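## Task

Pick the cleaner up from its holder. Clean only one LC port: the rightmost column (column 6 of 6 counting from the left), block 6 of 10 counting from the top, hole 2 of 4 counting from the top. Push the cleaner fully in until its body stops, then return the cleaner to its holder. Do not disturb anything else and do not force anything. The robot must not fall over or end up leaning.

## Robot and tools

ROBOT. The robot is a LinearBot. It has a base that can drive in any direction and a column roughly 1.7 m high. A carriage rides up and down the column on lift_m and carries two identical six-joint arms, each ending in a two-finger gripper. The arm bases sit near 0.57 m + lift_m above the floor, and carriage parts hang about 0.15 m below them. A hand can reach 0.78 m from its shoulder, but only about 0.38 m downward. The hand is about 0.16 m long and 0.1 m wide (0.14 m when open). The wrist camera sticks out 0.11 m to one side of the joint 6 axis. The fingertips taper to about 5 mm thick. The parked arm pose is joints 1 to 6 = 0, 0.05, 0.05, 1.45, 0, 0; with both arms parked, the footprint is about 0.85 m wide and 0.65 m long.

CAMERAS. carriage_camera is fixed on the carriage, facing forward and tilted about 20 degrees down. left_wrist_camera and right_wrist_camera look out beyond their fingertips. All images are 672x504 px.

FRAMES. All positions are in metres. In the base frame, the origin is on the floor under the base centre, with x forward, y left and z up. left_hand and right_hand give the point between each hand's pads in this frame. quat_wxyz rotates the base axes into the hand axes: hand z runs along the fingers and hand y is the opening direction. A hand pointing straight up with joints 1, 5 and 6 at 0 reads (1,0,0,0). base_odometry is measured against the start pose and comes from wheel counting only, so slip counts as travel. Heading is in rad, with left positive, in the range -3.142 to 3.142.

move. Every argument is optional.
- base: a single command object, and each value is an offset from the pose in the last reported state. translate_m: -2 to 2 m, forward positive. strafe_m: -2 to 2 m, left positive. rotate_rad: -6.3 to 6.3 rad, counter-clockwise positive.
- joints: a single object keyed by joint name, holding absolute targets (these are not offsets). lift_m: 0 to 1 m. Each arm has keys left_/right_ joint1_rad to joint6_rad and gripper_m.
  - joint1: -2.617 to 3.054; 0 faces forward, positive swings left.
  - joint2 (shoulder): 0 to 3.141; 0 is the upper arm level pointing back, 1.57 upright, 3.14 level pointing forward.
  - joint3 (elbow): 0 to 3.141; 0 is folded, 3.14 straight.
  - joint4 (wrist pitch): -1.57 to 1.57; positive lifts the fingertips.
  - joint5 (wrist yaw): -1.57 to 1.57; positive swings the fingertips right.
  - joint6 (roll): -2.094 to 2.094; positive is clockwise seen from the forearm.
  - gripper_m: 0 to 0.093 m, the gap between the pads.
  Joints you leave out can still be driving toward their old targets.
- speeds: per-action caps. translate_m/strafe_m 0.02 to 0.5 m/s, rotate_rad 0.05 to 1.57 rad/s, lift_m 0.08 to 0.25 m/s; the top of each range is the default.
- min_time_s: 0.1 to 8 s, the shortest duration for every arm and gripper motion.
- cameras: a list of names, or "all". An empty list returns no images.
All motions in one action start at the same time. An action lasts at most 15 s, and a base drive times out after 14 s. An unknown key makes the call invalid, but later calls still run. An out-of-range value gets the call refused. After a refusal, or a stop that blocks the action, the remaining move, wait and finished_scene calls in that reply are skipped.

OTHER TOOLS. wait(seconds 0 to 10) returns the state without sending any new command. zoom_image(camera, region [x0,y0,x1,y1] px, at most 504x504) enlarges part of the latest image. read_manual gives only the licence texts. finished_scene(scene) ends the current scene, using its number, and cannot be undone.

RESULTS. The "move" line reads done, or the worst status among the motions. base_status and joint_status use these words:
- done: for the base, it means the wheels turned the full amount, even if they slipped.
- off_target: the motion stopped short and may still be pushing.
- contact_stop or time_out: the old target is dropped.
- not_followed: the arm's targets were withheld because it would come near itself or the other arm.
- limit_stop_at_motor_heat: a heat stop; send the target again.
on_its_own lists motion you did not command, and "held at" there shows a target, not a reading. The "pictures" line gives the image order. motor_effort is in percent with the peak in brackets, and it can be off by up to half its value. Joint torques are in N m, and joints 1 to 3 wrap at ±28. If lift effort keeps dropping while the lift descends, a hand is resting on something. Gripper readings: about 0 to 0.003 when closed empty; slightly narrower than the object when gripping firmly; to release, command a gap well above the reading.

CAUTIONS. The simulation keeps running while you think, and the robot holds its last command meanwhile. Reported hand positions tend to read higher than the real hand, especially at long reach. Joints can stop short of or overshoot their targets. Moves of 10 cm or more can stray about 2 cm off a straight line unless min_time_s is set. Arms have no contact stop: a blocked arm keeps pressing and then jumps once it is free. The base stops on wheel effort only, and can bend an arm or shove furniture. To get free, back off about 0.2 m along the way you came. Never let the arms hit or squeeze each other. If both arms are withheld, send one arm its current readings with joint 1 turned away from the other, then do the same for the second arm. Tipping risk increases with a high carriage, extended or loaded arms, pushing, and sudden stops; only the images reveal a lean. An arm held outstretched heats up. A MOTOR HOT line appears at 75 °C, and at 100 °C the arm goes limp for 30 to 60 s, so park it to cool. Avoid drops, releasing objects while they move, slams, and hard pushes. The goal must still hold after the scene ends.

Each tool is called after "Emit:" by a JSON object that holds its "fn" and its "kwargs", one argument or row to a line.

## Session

Emit:
{"fn": "move", "kwargs": {

}}

Emit:
{"fn": "zoom_image", "kwargs": {
  "camera": "carriage_camera",
  "region": [200, 70, 500, 300]
}}

Scene clock: 0.00 s.
Joint torques (N m): no reading
base_odometry: x=+0.000 y=+0.000 heading=+0.000
base_status: not commanded
joint_positions: lift_m=+0.300 left_joint1_rad=-0.016 left_joint2_rad=+0.040 left_joint3_rad=+0.049 left_joint4_rad=+1.487 left_joint5_rad=-0.031 left_joint6_rad=-0.046 left_gripper_m=+0.09396 right_joint1_rad=-0.019 right_joint2_rad=+0.053 right_joint3_rad=+0.052 right_joint4_rad=+1.430 right_joint5_rad=+0.032 right_joint6_rad=-0.014 right_gripper_m=+0.09396
joint_status: not commanded
motor_effort: lift_m=+42 drive_wheels=-1
left_hand: x=+0.2528 y=+0.3171 z=+1.3130 quat_wxyz=(+0.999, -0.016, +0.038, -0.030) (m; base frame)
right_hand: x=+0.2697 y=-0.3183 z=+1.3122 quat_wxyz=(+0.997, +0.016, +0.071, -0.018) (m; base frame)
pictures: carriage_camera, left_wrist_camera, right_wrist_camera

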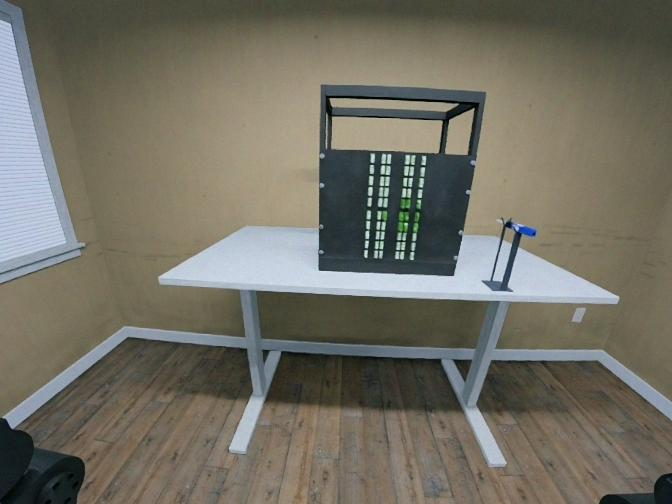

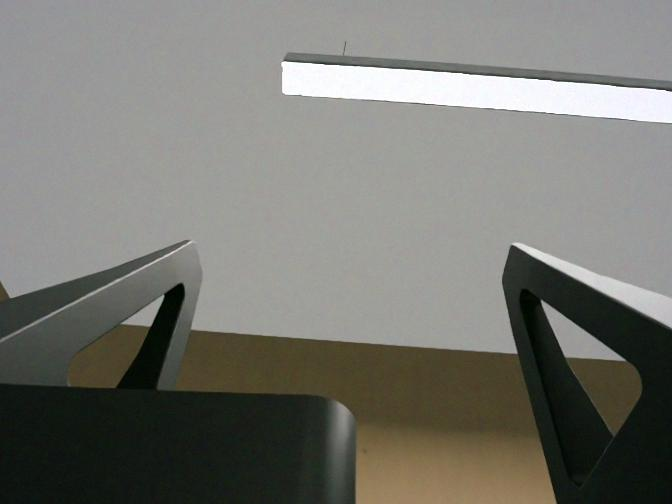

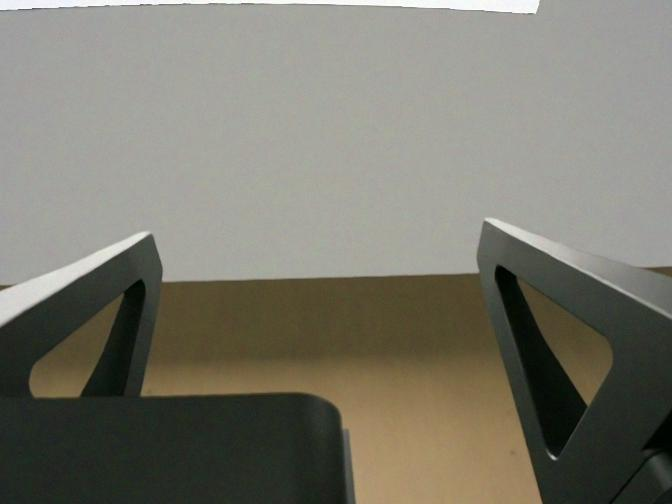

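Scaled by 1.680.

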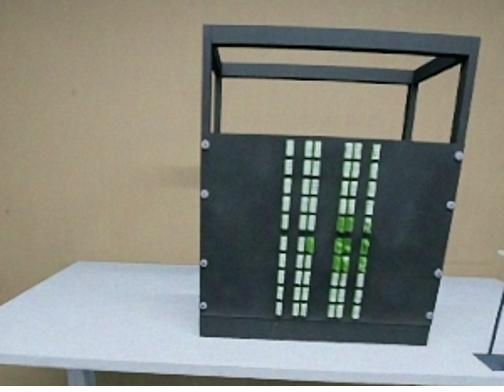

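Emit:
{"fn": "move", "kwargs": {
  "base": {"strafe_m": -0.276},
  "joints": {"lift_m": 0.19, "right_joint1_rad": 0.035, "right_joint2_rad": 1.3, "right_joint3_rad": 1.3, "right_joint4_rad": 0, "right_joint5_rad": 0.03, "right_joint6_rad": 0.05},
  "min_time_s": 3,
  "cameras": []
}}

Emit:
{"fn": "move", "kwargs": {
  "base": {"rotate_rad": 0.1},
  "cameras": ["carriage_camera", "right_wrist_camera"]
}}

Scene clock: 8.80 s.
Joint torques (N m): left_arm=[0.05 4.62 5.19 -0.2 0 -0.01] | right_arm=[0.9 -5.31 11.19 2.19 -0.06 0.03]
move: done
base_odometry: x=+0.000 y=-0.276 heading=+0.001
base_status: done
joint_positions: lift_m=+0.190 left_joint1_rad=-0.015 left_joint2_rad=+0.040 left_joint3_rad=+0.049 left_joint4_rad=+1.487 left_joint5_rad=-0.031 left_joint6_rad=-0.046 left_gripper_m=+0.09396 right_joint1_rad=+0.028 right_joint2_rad=+1.296 right_joint3_rad=+1.257 right_joint4_rad=+0.001 right_joint5_rad=+0.032 right_joint6_rad=+0.039 right_gripper_m=+0.09396
joint_status: all done
motor_effort: lift_m=+42(42) drive_wheels=-7(21)
left_hand: x=+0.2528 y=+0.3171 z=+1.2031 quat_wxyz=(+0.999, -0.016, +0.038, -0.030) (m; base frame)
right_hand: x=+0.6747 y=-0.3052 z=+1.1802 quat_wxyz=(+0.693, +0.015, +0.720, +0.012) (m; base frame)
pictures: none
No camera images: "cameras" was empty.

Scene clock: 9.83 s.
Joint torques (N m): left_arm=[-0.02 4.56 5.23 -0.17 0.02 0] | right_arm=[0.47 -5.57 11.15 2.22 -0.06 0.03]
move: done
base_odometry: x=+0.000 y=-0.276 heading=+0.100
base_status: done
joint_positions: lift_m=+0.190 left_joint1_rad=-0.015 left_joint2_rad=+0.040 left_joint3_rad=+0.049 left_joint4_rad=+1.486 left_joint5_rad=-0.031 left_joint6_rad=-0.046 left_gripper_m=+0.09396 right_joint1_rad=+0.033 right_joint2_rad=+1.299 right_joint3_rad=+1.258 right_joint4_rad=-0.002 right_joint5_rad=+0.033 right_joint6_rad=+0.040 right_gripper_m=+0.09396
joint_status: not commanded
motor_effort: lift_m=+42(42) drive_wheels=+0(13)
left_hand: x=+0.2530 y=+0.3171 z=+1.2030 quat_wxyz=(+0.999, -0.016, +0.038, -0.030) (m; base frame)
right_hand: x=+0.6754 y=-0.3032 z=+1.1785 quat_wxyz=(+0.691, +0.014, +0.722, +0.013) (m; base frame)
pictures: carriage_camera, right_wrist_camera

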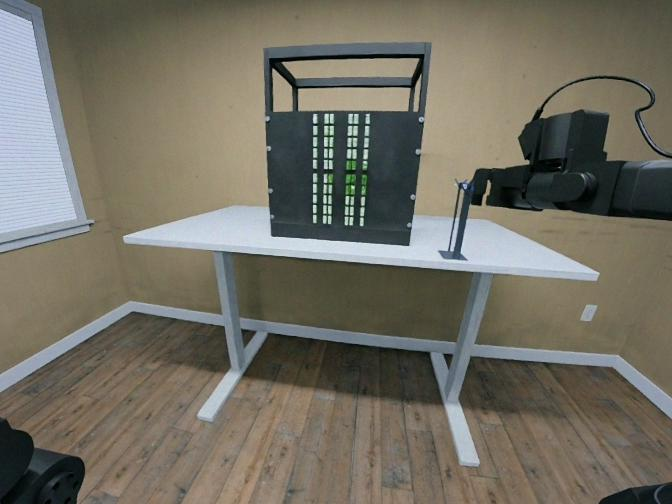

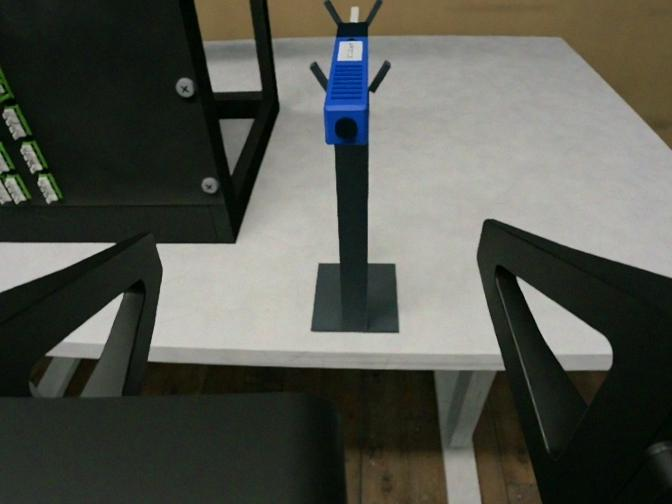

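Emit:
{"fn": "move", "kwargs": {
  "base": {"translate_m": 0.085},
  "joints": {"right_joint5_rad": 0.088},
  "speeds": {"translate_m": 0.06},
  "cameras": ["carriage_camera", "right_wrist_camera"]
}}

Emit:
{"fn": "zoom_image", "kwargs": {
  "camera": "right_wrist_camera",
  "region": [170, 30, 490, 350]
}}

Scene clock: 16.90 s.
Joint torques (N m): left_arm=[0.03 4.57 5.19 -0.21 0 0] | right_arm=[0.46 -5.63 11.17 2.25 0.04 0.03]
move: done
base_odometry: x=+0.085 y=-0.268 heading=+0.100
base_status: done
joint_positions: lift_m=+0.190 left_joint1_rad=-0.015 left_joint2_rad=+0.040 left_joint3_rad=+0.049 left_joint4_rad=+1.486 left_joint5_rad=-0.031 left_joint6_rad=-0.046 left_gripper_m=+0.09396 right_joint1_rad=+0.033 right_joint2_rad=+1.300 right_joint3_rad=+1.258 right_joint4_rad=-0.004 right_joint5_rad=+0.079 right_joint6_rad=+0.040 right_gripper_m=+0.09396
joint_status: all done
motor_effort: lift_m=+42(42) drive_wheels=-7(18)
left_hand: x=+0.2529 y=+0.3171 z=+1.2030 quat_wxyz=(+0.999, -0.016, +0.038, -0.030) (m; base frame)
right_hand: x=+0.6754 y=-0.3113 z=+1.1779 quat_wxyz=(+0.691, +0.030, +0.722, -0.004) (m; base frame)
pictures: carriage_camera, right_wrist_camera

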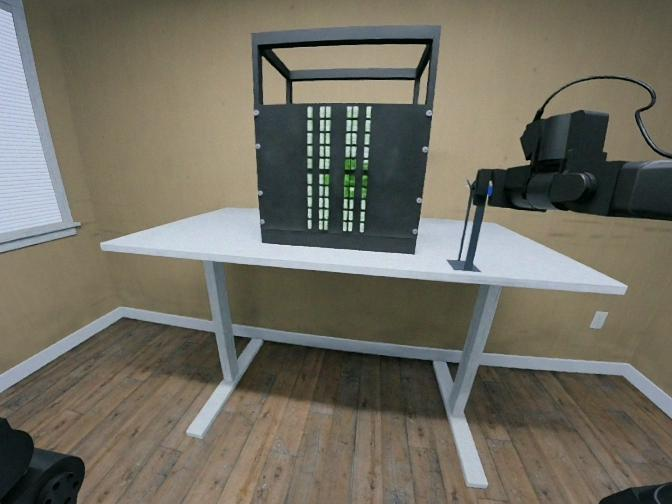

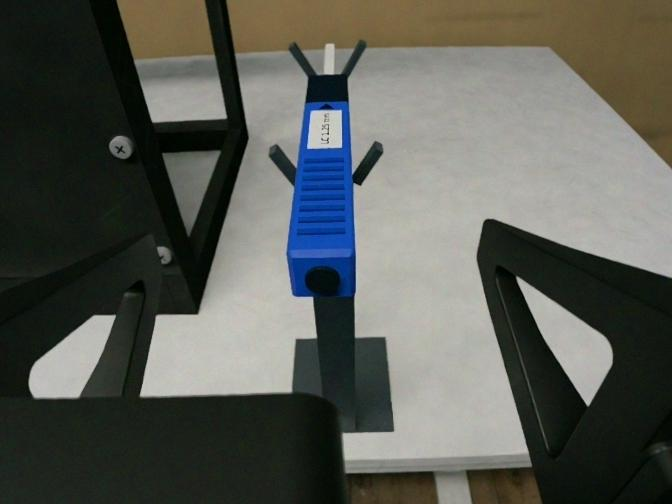

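Scaled by 1.575.

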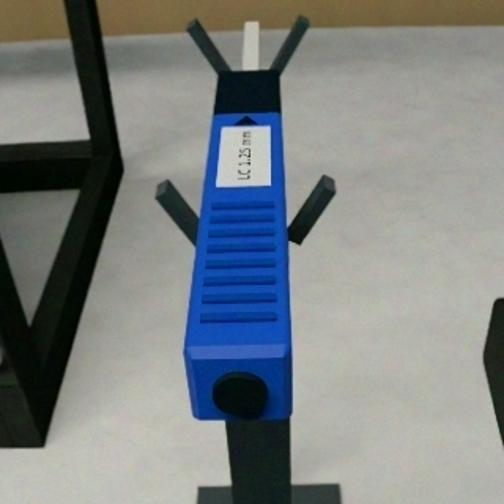

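Emit:
{"fn": "move", "kwargs": {
  "base": {"translate_m": 0.019},
  "speeds": {"translate_m": 0.04},
  "cameras": []
}}

Emit:
{"fn": "move", "kwargs": {
  "joints": {"right_gripper_m": 0.03},
  "min_time_s": 1.5,
  "cameras": ["right_wrist_camera", "carriage_camera"]
}}

Emit:
{"fn": "zoom_image", "kwargs": {
  "camera": "right_wrist_camera",
  "region": [220, 30, 420, 350]
}}

Emit:
{"fn": "zoom_image", "kwargs": {
  "camera": "carriage_camera",
  "region": [450, 170, 500, 210]
}}

Scene clock: 23.43 s.
Joint torques (N m): left_arm=[0.06 4.56 5.07 -0.2 0 -0.02] | right_arm=[0.46 -5.65 11.04 2.26 0.05 0.02]
move: done
base_odometry: x=+0.104 y=-0.266 heading=+0.099
base_status: done
joint_positions: lift_m=+0.190 left_joint1_rad=-0.015 left_joint2_rad=+0.040 left_joint3_rad=+0.049 left_joint4_rad=+1.487 left_joint5_rad=-0.031 left_joint6_rad=-0.046 left_gripper_m=+0.09396 right_joint1_rad=+0.033 right_joint2_rad=+1.300 right_joint3_rad=+1.259 right_joint4_rad=-0.005 right_joint5_rad=+0.080 right_joint6_rad=+0.040 right_gripper_m=+0.09396
joint_status: not commanded
motor_effort: lift_m=+42(42) drive_wheels=-6(14)
left_hand: x=+0.2527 y=+0.3171 z=+1.2031 quat_wxyz=(+0.999, -0.016, +0.037, -0.030) (m; base frame)
right_hand: x=+0.6753 y=-0.3113 z=+1.1781 quat_wxyz=(+0.691, +0.030, +0.723, -0.004) (m; base frame)
pictures: none
No camera images: "cameras" was empty.

Scene clock: 25.23 s.
Joint torques (N m): left_arm=[0.02 4.67 5.14 -0.23 -0.01 -0.01] | right_arm=[0.46 -5.65 11.07 2.25 0.04 0.03]
move: done
base_odometry: x=+0.104 y=-0.266 heading=+0.099
base_status: not commanded
joint_positions: lift_m=+0.190 left_joint1_rad=-0.015 left_joint2_rad=+0.040 left_joint3_rad=+0.049 left_joint4_rad=+1.487 left_joint5_rad=-0.031 left_joint6_rad=-0.046 left_gripper_m=+0.09396 right_joint1_rad=+0.033 right_joint2_rad=+1.300 right_joint3_rad=+1.259 right_joint4_rad=-0.005 right_joint5_rad=+0.080 right_joint6_rad=+0.040 right_gripper_m=+0.03010
joint_status: all done
motor_effort: lift_m=+42(42) drive_wheels=-6(6)
left_hand: x=+0.2527 y=+0.3171 z=+1.2031 quat_wxyz=(+0.999, -0.016, +0.037, -0.030) (m; base frame)
right_hand: x=+0.6753 y=-0.3113 z=+1.1781 quat_wxyz=(+0.691, +0.030, +0.723, -0.004) (m; base frame)
pictures: carriage_camera, right_wrist_camera

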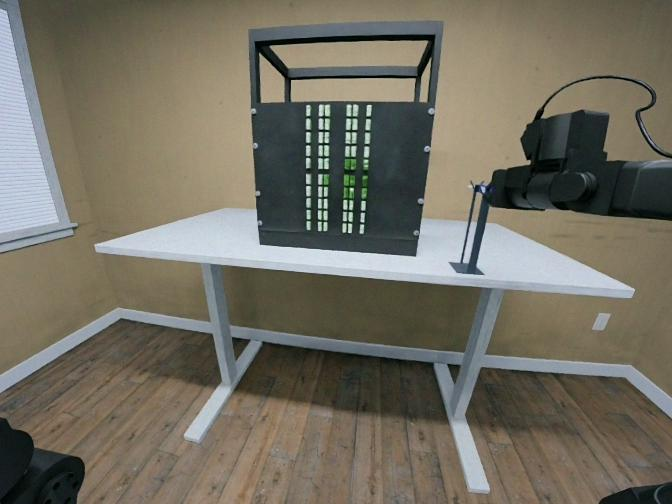

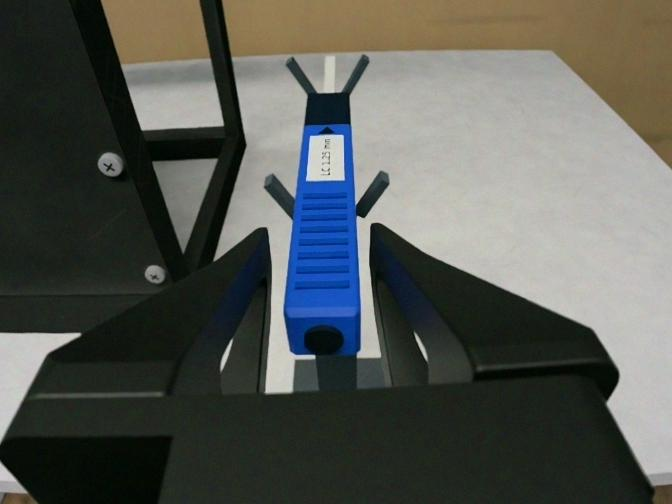

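Scaled by 1.575.

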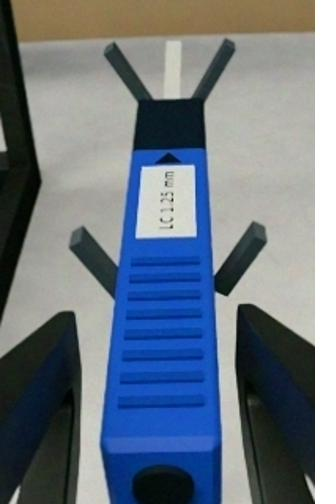

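Scaled by 10.080.

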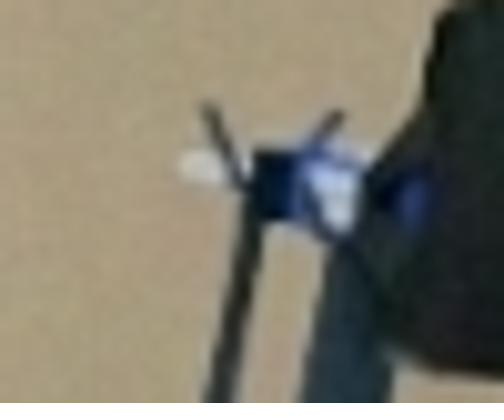

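Emit:
{"fn": "move", "kwargs": {
  "joints": {"right_joint5_rad": 0.108, "right_joint1_rad": 0.043},
  "cameras": ["right_wrist_camera"]
}}

Emit:
{"fn": "zoom_image", "kwargs": {
  "camera": "right_wrist_camera",
  "region": [220, 30, 420, 350]
}}

Scene clock: 29.70 s.
Joint torques (N m): left_arm=[0.03 4.45 5.26 -0.2 0 0] | right_arm=[0.87 -5.64 11.08 2.25 0.07 0.02]
move: done
base_odometry: x=+0.104 y=-0.266 heading=+0.099
base_status: not commanded
joint_positions: lift_m=+0.190 left_joint1_rad=-0.015 left_joint2_rad=+0.040 left_joint3_rad=+0.049 left_joint4_rad=+1.487 left_joint5_rad=-0.031 left_joint6_rad=-0.046 left_gripper_m=+0.09396 right_joint1_rad=+0.037 right_joint2_rad=+1.300 right_joint3_rad=+1.259 right_joint4_rad=-0.005 right_joint5_rad=+0.098 right_joint6_rad=+0.040 right_gripper_m=+0.03009
joint_status: all done
motor_effort: lift_m=+42(42) drive_wheels=-6(6)
left_hand: x=+0.2527 y=+0.3171 z=+1.2031 quat_wxyz=(+0.999, -0.016, +0.037, -0.030) (m; base frame)
right_hand: x=+0.6752 y=-0.3125 z=+1.1781 quat_wxyz=(+0.691, +0.035, +0.722, -0.009) (m; base frame)
pictures: right_wrist_camera

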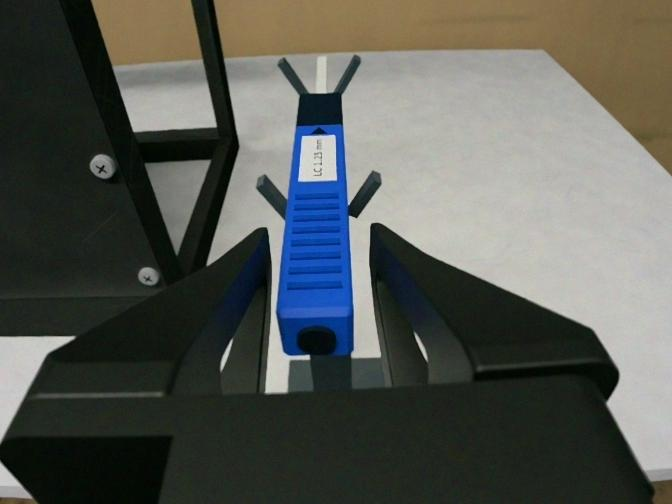

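Scaled by 1.575.

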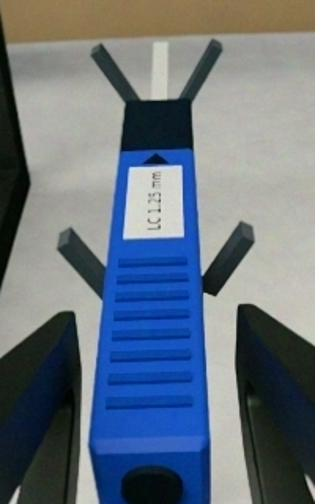

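Emit:
{"fn": "move", "kwargs": {
  "joints": {"right_joint5_rad": 0.138, "right_joint1_rad": 0.054},
  "cameras": ["right_wrist_camera"]
}}

Emit:
{"fn": "zoom_image", "kwargs": {
  "camera": "right_wrist_camera",
  "region": [220, 30, 420, 350]
}}

Scene clock: 35.27 s.
Joint torques (N m): left_arm=[0.01 4.62 5.2 -0.21 0 -0.01] | right_arm=[0.76 -5.61 11.06 2.25 0.05 0.03]
move: done
base_odometry: x=+0.104 y=-0.266 heading=+0.099
base_status: not commanded
joint_positions: lift_m=+0.190 left_joint1_rad=-0.015 left_joint2_rad=+0.040 left_joint3_rad=+0.049 left_joint4_rad=+1.487 left_joint5_rad=-0.031 left_joint6_rad=-0.046 left_gripper_m=+0.09396 right_joint1_rad=+0.049 right_joint2_rad=+1.300 right_joint3_rad=+1.259 right_joint4_rad=-0.005 right_joint5_rad=+0.128 right_joint6_rad=+0.040 right_gripper_m=+0.03009
joint_status: all done
motor_effort: lift_m=+42(42) drive_wheels=-6(6)
left_hand: x=+0.2527 y=+0.3171 z=+1.2031 quat_wxyz=(+0.999, -0.016, +0.037, -0.030) (m; base frame)
right_hand: x=+0.6748 y=-0.3124 z=+1.1782 quat_wxyz=(+0.691, +0.041, +0.722, -0.016) (m; base frame)
pictures: right_wrist_camera

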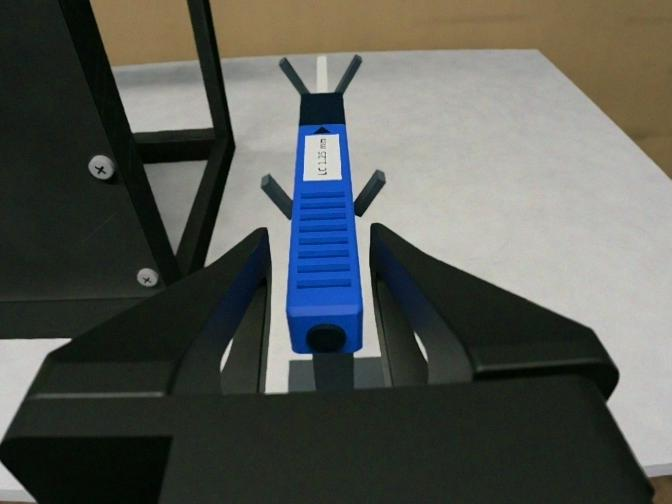

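Scaled by 1.575.

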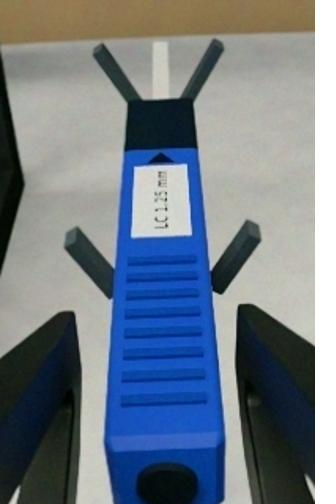

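Emit:
{"fn": "move", "kwargs": {
  "base": {"strafe_m": -0.0017},
  "speeds": {"strafe_m": 0.02},
  "cameras": ["right_wrist_camera"]
}}

Emit:
{"fn": "zoom_image", "kwargs": {
  "camera": "right_wrist_camera",
  "region": [220, 30, 420, 350]
}}

Scene clock: 38.20 s.
Joint torques (N m): left_arm=[-0.12 4.63 5.18 -0.21 0.02 -0.01] | right_arm=[0.62 -5.63 11.08 2.25 0.02 0.02]
move: done
base_odometry: x=+0.104 y=-0.268 heading=+0.100
base_status: done
joint_positions: lift_m=+0.190 left_joint1_rad=-0.015 left_joint2_rad=+0.040 left_joint3_rad=+0.049 left_joint4_rad=+1.487 left_joint5_rad=-0.031 left_joint6_rad=-0.046 left_gripper_m=+0.09396 right_joint1_rad=+0.052 right_joint2_rad=+1.300 right_joint3_rad=+1.259 right_joint4_rad=-0.005 right_joint5_rad=+0.132 right_joint6_rad=+0.040 right_gripper_m=+0.03009
joint_status: not commanded
motor_effort: lift_m=+42(42) drive_wheels=+2(5)
left_hand: x=+0.2527 y=+0.3171 z=+1.2031 quat_wxyz=(+0.999, -0.016, +0.037, -0.030) (m; base frame)
right_hand: x=+0.6747 y=-0.3119 z=+1.1782 quat_wxyz=(+0.691, +0.041, +0.722, -0.016) (m; base frame)
pictures: right_wrist_camera

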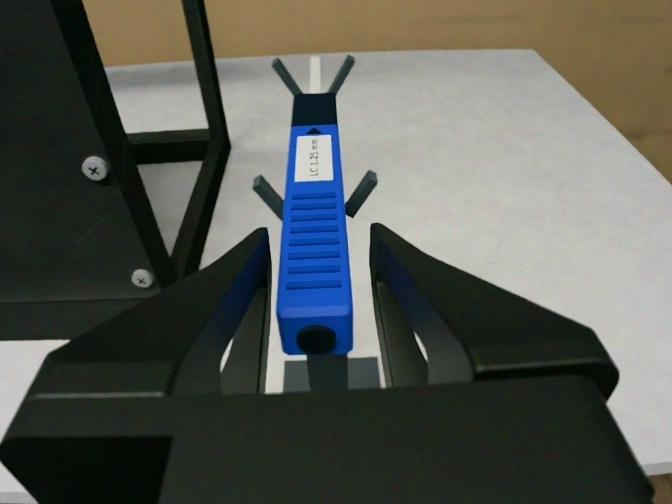

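Scaled by 1.575.

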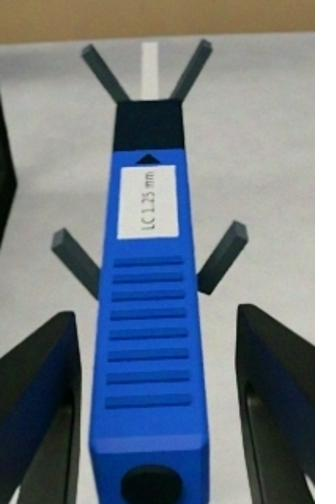

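Emit:
{"fn": "move", "kwargs": {
  "joints": {"right_joint1_rad": 0.0585},
  "cameras": ["right_wrist_camera"]
}}

Emit:
{"fn": "zoom_image", "kwargs": {
  "camera": "right_wrist_camera",
  "region": [220, 30, 420, 350]
}}

Scene clock: 41.33 s.
Joint torques (N m): left_arm=[-0.08 4.71 5.18 -0.21 0.02 0] | right_arm=[0.91 -5.63 11.06 2.25 0.01 0.03]
move: done
base_odometry: x=+0.104 y=-0.268 heading=+0.100
base_status: not commanded
joint_positions: lift_m=+0.190 left_joint1_rad=-0.015 left_joint2_rad=+0.040 left_joint3_rad=+0.049 left_joint4_rad=+1.487 left_joint5_rad=-0.031 left_joint6_rad=-0.046 left_gripper_m=+0.09396 right_joint1_rad=+0.052 right_joint2_rad=+1.300 right_joint3_rad=+1.259 right_joint4_rad=-0.005 right_joint5_rad=+0.132 right_joint6_rad=+0.040 right_gripper_m=+0.03009
joint_status: all done
motor_effort: lift_m=+42(42) drive_wheels=+2(2)
left_hand: x=+0.2527 y=+0.3171 z=+1.2031 quat_wxyz=(+0.999, -0.016, +0.037, -0.030) (m; base frame)
right_hand: x=+0.6747 y=-0.3119 z=+1.1782 quat_wxyz=(+0.691, +0.041, +0.722, -0.016) (m; base frame)
pictures: right_wrist_camera

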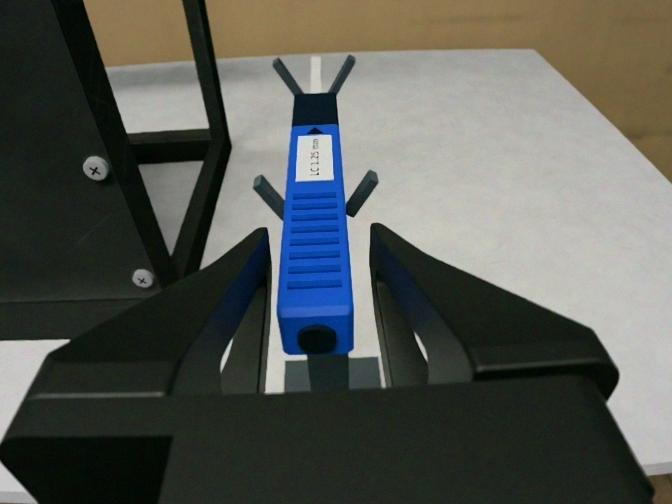

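Scaled by 1.575.

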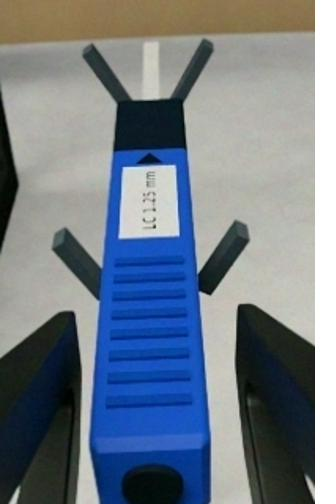

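Emit:
{"fn": "move", "kwargs": {
  "joints": {"right_joint1_rad": 0.0625},
  "cameras": []
}}

Emit:
{"fn": "move", "kwargs": {
  "joints": {"right_gripper_m": 0.012},
  "min_time_s": 3,
  "cameras": ["right_wrist_camera"]
}}

Emit:
{"fn": "zoom_image", "kwargs": {
  "camera": "right_wrist_camera",
  "region": [220, 30, 420, 350]
}}

Scene clock: 43.83 s.
Joint torques (N m): left_arm=[-0.02 4.71 5.09 -0.22 0.01 0] | right_arm=[0.81 -5.65 11.04 2.25 0.01 0.02]
move: done
base_odometry: x=+0.104 y=-0.268 heading=+0.100
base_status: not commanded
joint_positions: lift_m=+0.190 left_joint1_rad=-0.015 left_joint2_rad=+0.040 left_joint3_rad=+0.049 left_joint4_rad=+1.487 left_joint5_rad=-0.031 left_joint6_rad=-0.046 left_gripper_m=+0.09396 right_joint1_rad=+0.057 right_joint2_rad=+1.300 right_joint3_rad=+1.259 right_joint4_rad=-0.005 right_joint5_rad=+0.132 right_joint6_rad=+0.040 right_gripper_m=+0.03009
joint_status: all done
motor_effort: lift_m=+42(42) drive_wheels=+2(2)
left_hand: x=+0.2527 y=+0.3171 z=+1.2031 quat_wxyz=(+0.999, -0.016, +0.037, -0.030) (m; base frame)
right_hand: x=+0.6747 y=-0.3097 z=+1.1782 quat_wxyz=(+0.691, +0.040, +0.722, -0.014) (m; base frame)
pictures: none
No camera images: "cameras" was empty.

Scene clock: 47.13 s.
Joint torques (N m): left_arm=[0.03 4.53 5.16 -0.21 -0.03 0.01] | right_arm=[0.81 -5.65 11.06 2.25 -0.01 0.02]
move: off_target
base_odometry: x=+0.104 y=-0.268 heading=+0.100
base_status: not commanded
joint_positions: lift_m=+0.190 left_joint1_rad=-0.015 left_joint2_rad=+0.040 left_joint3_rad=+0.049 left_joint4_rad=+1.487 left_joint5_rad=-0.031 left_joint6_rad=-0.046 left_gripper_m=+0.09396 right_joint1_rad=+0.057 right_joint2_rad=+1.300 right_joint3_rad=+1.259 right_joint4_rad=-0.005 right_joint5_rad=+0.134 right_joint6_rad=+0.040 right_gripper_m=+0.01813
joint_status: right_gripper_m off_target (ended at +0.01815, target +0.01200)
motor_effort: lift_m=+42(42) drive_wheels=+2(3)
left_hand: x=+0.2527 y=+0.3171 z=+1.2031 quat_wxyz=(+0.999, -0.016, +0.037, -0.030) (m; base frame)
right_hand: x=+0.6747 y=-0.3100 z=+1.1782 quat_wxyz=(+0.691, +0.040, +0.722, -0.015) (m; base frame)
pictures: right_wrist_camera

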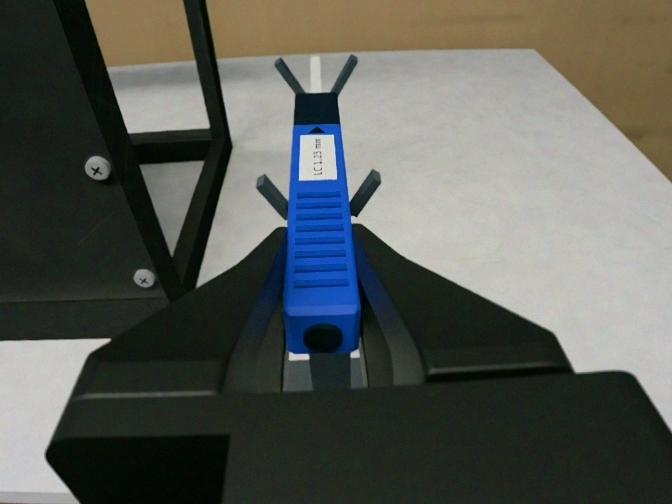

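Scaled by 1.575.

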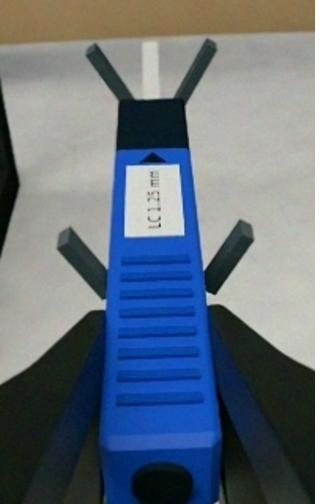

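Emit:
{"fn": "move", "kwargs": {
  "joints": {"lift_m": 0.25},
  "speeds": {"lift_m": 0.1},
  "cameras": []
}}

Emit:
{"fn": "move", "kwargs": {
  "base": {"translate_m": -0.15},
  "speeds": {"translate_m": 0.12},
  "cameras": []
}}

Emit:
{"fn": "move", "kwargs": {
  "base": {"rotate_rad": -0.13},
  "joints": {"right_joint1_rad": 0.03, "right_joint5_rad": 0.03},
  "cameras": []
}}

Emit:
{"fn": "move", "kwargs": {
  "base": {"strafe_m": 0.31},
  "speeds": {"strafe_m": 0.25},
  "cameras": ["right_wrist_camera"]
}}

Emit:
{"fn": "move", "kwargs": {
  "base": {"strafe_m": 0.14},
  "speeds": {"strafe_m": 0.1},
  "cameras": ["right_wrist_camera"]
}}

Scene clock: 60.00 s.
Joint torques (N m): left_arm=[0.05 4.67 5.22 -0.17 -0.01 0.02] | right_arm=[0.83 -5.87 10.61 2.37 0.01 0.02]
move: done
base_odometry: x=+0.104 y=-0.268 heading=+0.100
base_status: not commanded
joint_positions: lift_m=+0.250 left_joint1_rad=-0.015 left_joint2_rad=+0.040 left_joint3_rad=+0.049 left_joint4_rad=+1.487 left_joint5_rad=-0.031 left_joint6_rad=-0.046 left_gripper_m=+0.09396 right_joint1_rad=+0.057 right_joint2_rad=+1.302 right_joint3_rad=+1.264 right_joint4_rad=-0.014 right_joint5_rad=+0.134 right_joint6_rad=+0.040 right_gripper_m=+0.01813
joint_status: all done
motor_effort: lift_m=+40(51) drive_wheels=+2(3)
left_hand: x=+0.2527 y=+0.3171 z=+1.2632 quat_wxyz=(+0.999, -0.016, +0.037, -0.030) (m; base frame)
right_hand: x=+0.6752 y=-0.3100 z=+1.2377 quat_wxyz=(+0.688, +0.040, +0.724, -0.015) (m; base frame)
pictures: none
No camera images: "cameras" was empty.

Scene clock: 62.03 s.
Joint torques (N m): left_arm=[0.01 4.59 5.23 -0.2 -0.01 -0.02] | right_arm=[0.81 -5.9 10.54 2.35 0 0.02]
move: done
base_odometry: x=-0.045 y=-0.283 heading=+0.100
base_status: done
joint_positions: lift_m=+0.250 left_joint1_rad=-0.015 left_joint2_rad=+0.040 left_joint3_rad=+0.049 left_joint4_rad=+1.486 left_joint5_rad=-0.031 left_joint6_rad=-0.046 left_gripper_m=+0.09396 right_joint1_rad=+0.057 right_joint2_rad=+1.302 right_joint3_rad=+1.264 right_joint4_rad=-0.014 right_joint5_rad=+0.134 right_joint6_rad=+0.040 right_gripper_m=+0.01813
joint_status: not commanded
motor_effort: lift_m=+41(41) drive_wheels=-3(18)
left_hand: x=+0.2529 y=+0.3171 z=+1.2631 quat_wxyz=(+0.999, -0.016, +0.038, -0.030) (m; base frame)
right_hand: x=+0.6752 y=-0.3100 z=+1.2377 quat_wxyz=(+0.688, +0.040, +0.724, -0.015) (m; base frame)
pictures: none
No camera images: "cameras" was empty.

Scene clock: 63.17 s.
Joint torques (N m): left_arm=[0.05 4.56 5.15 -0.2 -0.01 0] | right_arm=[0.18 -5.91 10.55 2.36 -0.12 0.02]
move: done
base_odometry: x=-0.046 y=-0.283 heading=-0.030
base_status: done
joint_positions: lift_m=+0.250 left_joint1_rad=-0.015 left_joint2_rad=+0.040 left_joint3_rad=+0.049 left_joint4_rad=+1.486 left_joint5_rad=-0.031 left_joint6_rad=-0.046 left_gripper_m=+0.09396 right_joint1_rad=+0.031 right_joint2_rad=+1.302 right_joint3_rad=+1.264 right_joint4_rad=-0.014 right_joint5_rad=+0.039 right_joint6_rad=+0.040 right_gripper_m=+0.01812
joint_status: all done
motor_effort: lift_m=+40(41) drive_wheels=-6(11)
left_hand: x=+0.2529 y=+0.3171 z=+1.2631 quat_wxyz=(+0.999, -0.016, +0.038, -0.030) (m; base frame)
right_hand: x=+0.6760 y=-0.3051 z=+1.2376 quat_wxyz=(+0.688, +0.017, +0.725, +0.010) (m; base frame)
pictures: none
No camera images: "cameras" was empty.

Scene clock: 65.70 s.
Joint torques (N m): left_arm=[0.09 4.57 5.12 -0.2 0 -0.02] | right_arm=[0.17 -5.93 10.54 2.36 -0.09 0.01]
move: done
base_odometry: x=-0.036 y=+0.027 heading=-0.031
base_status: done
joint_positions: lift_m=+0.250 left_joint1_rad=-0.015 left_joint2_rad=+0.040 left_joint3_rad=+0.049 left_joint4_rad=+1.486 left_joint5_rad=-0.031 left_joint6_rad=-0.046 left_gripper_m=+0.09396 right_joint1_rad=+0.031 right_joint2_rad=+1.302 right_joint3_rad=+1.264 right_joint4_rad=-0.015 right_joint5_rad=+0.035 right_joint6_rad=+0.040 right_gripper_m=+0.01812
joint_status: not commanded
motor_effort: lift_m=+41(41) drive_wheels=-5(16)
left_hand: x=+0.2529 y=+0.3171 z=+1.2631 quat_wxyz=(+0.999, -0.016, +0.038, -0.030) (m; base frame)
right_hand: x=+0.6760 y=-0.3043 z=+1.2375 quat_wxyz=(+0.688, +0.015, +0.725, +0.012) (m; base frame)
pictures: right_wrist_camera

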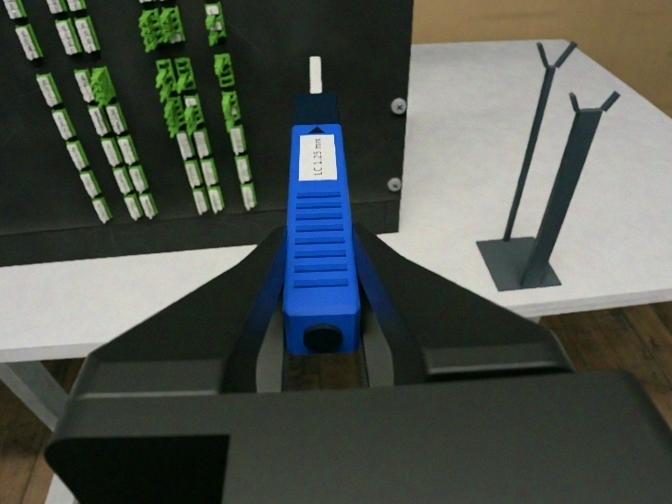

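Scene clock: 67.80 s.
Joint torques (N m): left_arm=[0.03 4.71 5.2 -0.2 0 0] | right_arm=[0.17 -5.9 10.55 2.37 -0.08 0.03]
move: done
base_odometry: x=-0.032 y=+0.167 heading=-0.031
base_status: done
joint_positions: lift_m=+0.250 left_joint1_rad=-0.015 left_joint2_rad=+0.040 left_joint3_rad=+0.049 left_joint4_rad=+1.486 left_joint5_rad=-0.031 left_joint6_rad=-0.046 left_gripper_m=+0.09396 right_joint1_rad=+0.030 right_joint2_rad=+1.302 right_joint3_rad=+1.264 right_joint4_rad=-0.015 right_joint5_rad=+0.035 right_joint6_rad=+0.040 right_gripper_m=+0.01812
joint_status: not commanded
motor_effort: lift_m=+41(41) drive_wheels=-6(19)
left_hand: x=+0.2529 y=+0.3171 z=+1.2631 quat_wxyz=(+0.999, -0.016, +0.038, -0.030) (m; base frame)
right_hand: x=+0.6760 y=-0.3046 z=+1.2375 quat_wxyz=(+0.688, +0.016, +0.725, +0.012) (m; base frame)
pictures: right_wrist_camera

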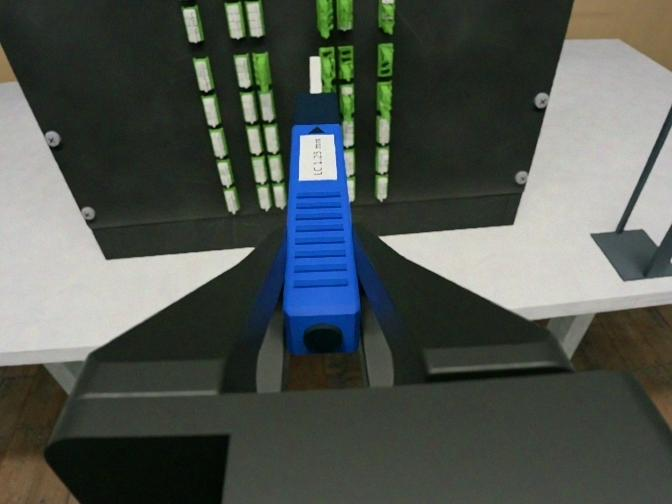

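Emit:
{"fn": "move", "kwargs": {
  "base": {"rotate_rad": 0.027},
  "joints": {"lift_m": 0.204},
  "cameras": []
}}

Emit:
{"fn": "move", "kwargs": {
  "base": {"strafe_m": -0.083},
  "speeds": {"strafe_m": 0.1},
  "joints": {"left_joint1_rad": -0.85, "left_joint2_rad": 1.75, "left_joint3_rad": 1.5, "left_joint4_rad": 0.38, "left_joint5_rad": 0.0, "left_joint6_rad": 0, "left_gripper_m": 0.01},
  "min_time_s": 4,
  "cameras": []
}}

Emit:
{"fn": "move", "kwargs": {
  "base": {"translate_m": 0.08},
  "speeds": {"translate_m": 0.06},
  "cameras": ["right_wrist_camera", "left_wrist_camera", "carriage_camera"]
}}

Emit:
{"fn": "zoom_image", "kwargs": {
  "camera": "left_wrist_camera",
  "region": [220, 60, 420, 200]
}}

Emit:
{"fn": "zoom_image", "kwargs": {
  "camera": "right_wrist_camera",
  "region": [280, 10, 370, 100]
}}

Scene clock: 82.70 s.
Joint torques (N m): left_arm=[0.01 4.49 5.3 -0.2 0 -0.02] | right_arm=[0.18 -6.45 10.14 2.48 -0.08 0.02]
move: done
MOTOR HOT: joint 3 (elbow) of the right arm reports 75 °C; the controller stops that arm at 100 °C. To cool a motor, set the load down, stop pushing, or move to a pose that needs little force.
base_odometry: x=-0.032 y=+0.167 heading=-0.005
base_status: done
joint_positions: lift_m=+0.204 left_joint1_rad=-0.015 left_joint2_rad=+0.040 left_joint3_rad=+0.049 left_joint4_rad=+1.485 left_joint5_rad=-0.031 left_joint6_rad=-0.046 left_gripper_m=+0.09396 right_joint1_rad=+0.031 right_joint2_rad=+1.308 right_joint3_rad=+1.269 right_joint4_rad=-0.025 right_joint5_rad=+0.034 right_joint6_rad=+0.040 right_gripper_m=+0.01812
joint_status: all done
motor_effort: lift_m=+42(42) drive_wheels=-7(8)
left_hand: x=+0.2531 y=+0.3171 z=+1.2170 quat_wxyz=(+0.999, -0.016, +0.038, -0.030) (m; base frame)
right_hand: x=+0.6772 y=-0.3040 z=+1.1890 quat_wxyz=(+0.684, +0.015, +0.729, +0.012) (m; base frame)
pictures: none
No camera images: "cameras" was empty.

Scene clock: 87.00 s.
Joint torques (N m): left_arm=[-0.35 -9.42 9.4 2.23 0.11 0.12] | right_arm=[0.23 -6.46 10.13 2.47 -0.07 0.02]
move: done
MOTOR HOT: still on. Joint 3 (elbow) of the right arm reports 75 °C.
base_odometry: x=-0.032 y=+0.084 heading=-0.004
base_status: done
joint_positions: lift_m=+0.204 left_joint1_rad=-0.846 left_joint2_rad=+1.737 left_joint3_rad=+1.472 left_joint4_rad=+0.397 left_joint5_rad=-0.013 left_joint6_rad=-0.011 left_gripper_m=+0.01012 right_joint1_rad=+0.030 right_joint2_rad=+1.308 right_joint3_rad=+1.269 right_joint4_rad=-0.025 right_joint5_rad=+0.033 right_joint6_rad=+0.040 right_gripper_m=+0.01812
joint_status: all done
motor_effort: lift_m=+42(43) drive_wheels=+5(16)
left_hand: x=+0.6061 y=-0.1051 z=+1.1859 quat_wxyz=(+0.686, +0.263, +0.604, -0.308) (m; base frame)
right_hand: x=+0.6772 y=-0.3043 z=+1.1891 quat_wxyz=(+0.684, +0.015, +0.729, +0.012) (m; base frame)
pictures: none
No camera images: "cameras" was empty.

Scene clock: 88.87 s.
Joint torques (N m): left_arm=[0.06 -9.76 9.54 2.32 0.08 0.12] | right_arm=[0.21 -6.39 10.07 2.47 -0.08 0.02]
move: done
MOTOR HOT: still on. Joint 3 (elbow) of the right arm reports 76 °C.
base_odometry: x=+0.048 y=+0.084 heading=-0.005
base_status: done
joint_positions: lift_m=+0.204 left_joint1_rad=-0.848 left_joint2_rad=+1.738 left_joint3_rad=+1.472 left_joint4_rad=+0.394 left_joint5_rad=-0.012 left_joint6_rad=-0.010 left_gripper_m=+0.01012 right_joint1_rad=+0.030 right_joint2_rad=+1.308 right_joint3_rad=+1.269 right_joint4_rad=-0.025 right_joint5_rad=+0.033 right_joint6_rad=+0.040 right_gripper_m=+0.01812
joint_status: not commanded
motor_effort: lift_m=+42(43) drive_wheels=-6(14)
left_hand: x=+0.6056 y=-0.1064 z=+1.1843 quat_wxyz=(+0.685, +0.265, +0.605, -0.309) (m; base frame)
right_hand: x=+0.6772 y=-0.3043 z=+1.1891 quat_wxyz=(+0.684, +0.015, +0.729, +0.012) (m; base frame)
pictures: carriage_camera, left_wrist_camera, right_wrist_camera

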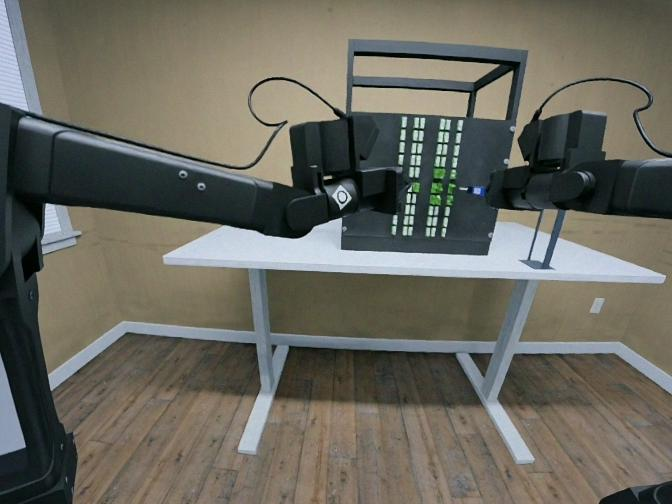

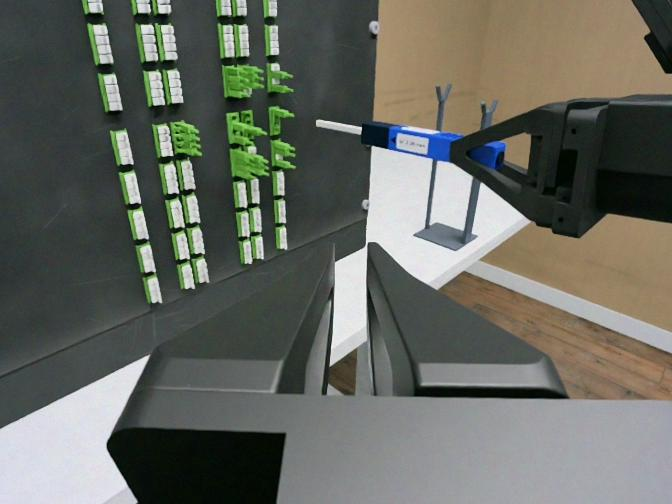

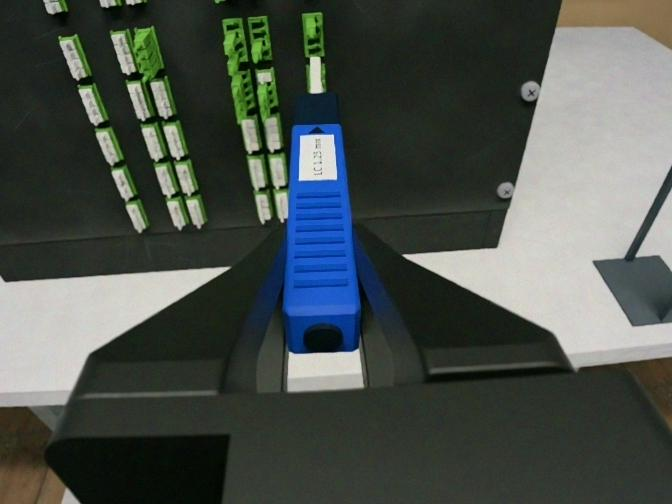

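Scaled by 2.520.

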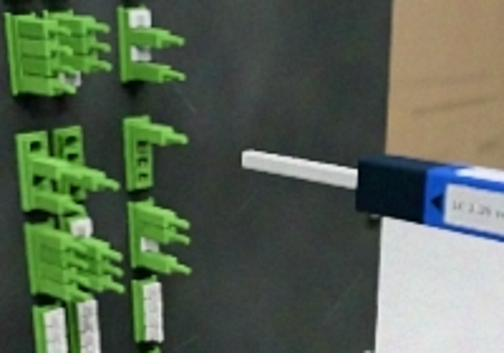

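Scaled by 5.600.

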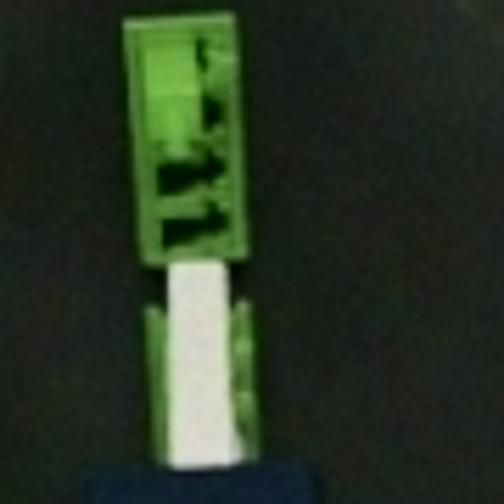

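Emit:
{"fn": "move", "kwargs": {
  "base": {"translate_m": 0.035},
  "speeds": {"translate_m": 0.05},
  "joints": {"lift_m": 0.201},
  "cameras": ["right_wrist_camera", "left_wrist_camera"]
}}

Emit:
{"fn": "zoom_image", "kwargs": {
  "camera": "left_wrist_camera",
  "region": [260, 90, 340, 150]
}}

Emit:
{"fn": "zoom_image", "kwargs": {
  "camera": "right_wrist_camera",
  "region": [290, 10, 350, 70]
}}

Scene clock: 96.50 s.
Joint torques (N m): left_arm=[-0.13 -9.65 9.28 2.29 0.08 0.08] | right_arm=[0.23 -6.42 10.15 2.48 -0.08 0.01]
move: done
MOTOR HOT: still on. Joint 3 (elbow) of the right arm reports 77 °C.
base_odometry: x=+0.083 y=+0.083 heading=-0.005
base_status: done
joint_positions: lift_m=+0.201 left_joint1_rad=-0.848 left_joint2_rad=+1.739 left_joint3_rad=+1.475 left_joint4_rad=+0.392 left_joint5_rad=-0.011 left_joint6_rad=-0.010 left_gripper_m=+0.01012 right_joint1_rad=+0.030 right_joint2_rad=+1.307 right_joint3_rad=+1.269 right_joint4_rad=-0.024 right_joint5_rad=+0.033 right_joint6_rad=+0.040 right_gripper_m=+0.01812
joint_status: all done
motor_effort: lift_m=+40(41) drive_wheels=-6(16)
left_hand: x=+0.6054 y=-0.1068 z=+1.1820 quat_wxyz=(+0.684, +0.265, +0.605, -0.309) (m; base frame)
right_hand: x=+0.6771 y=-0.3043 z=+1.1866 quat_wxyz=(+0.685, +0.015, +0.729, +0.012) (m; base frame)
pictures: left_wrist_camera, right_wrist_camera

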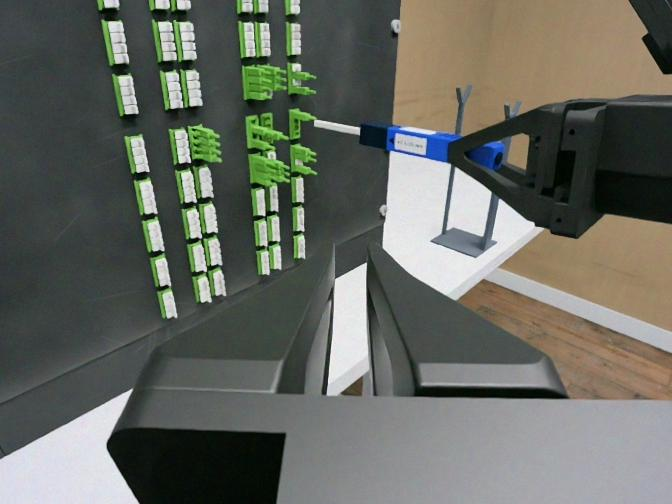

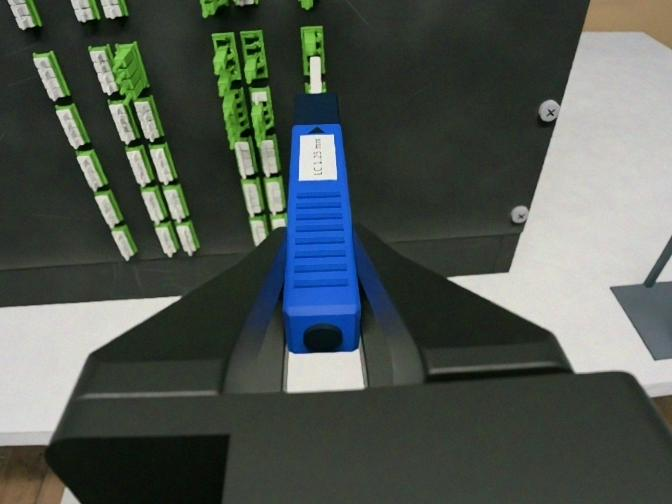

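Scaled by 6.300.

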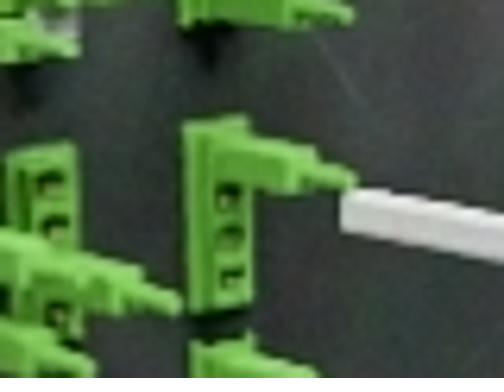

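Scaled by 8.400.

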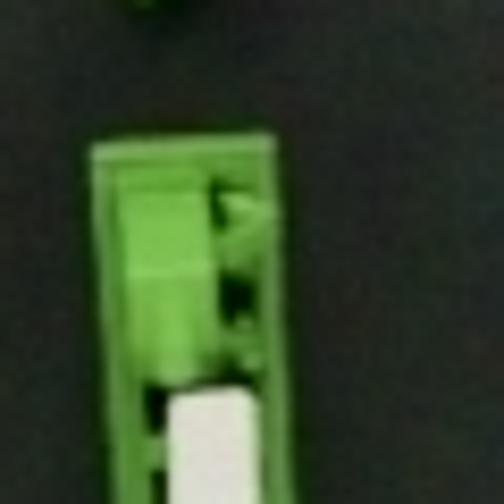

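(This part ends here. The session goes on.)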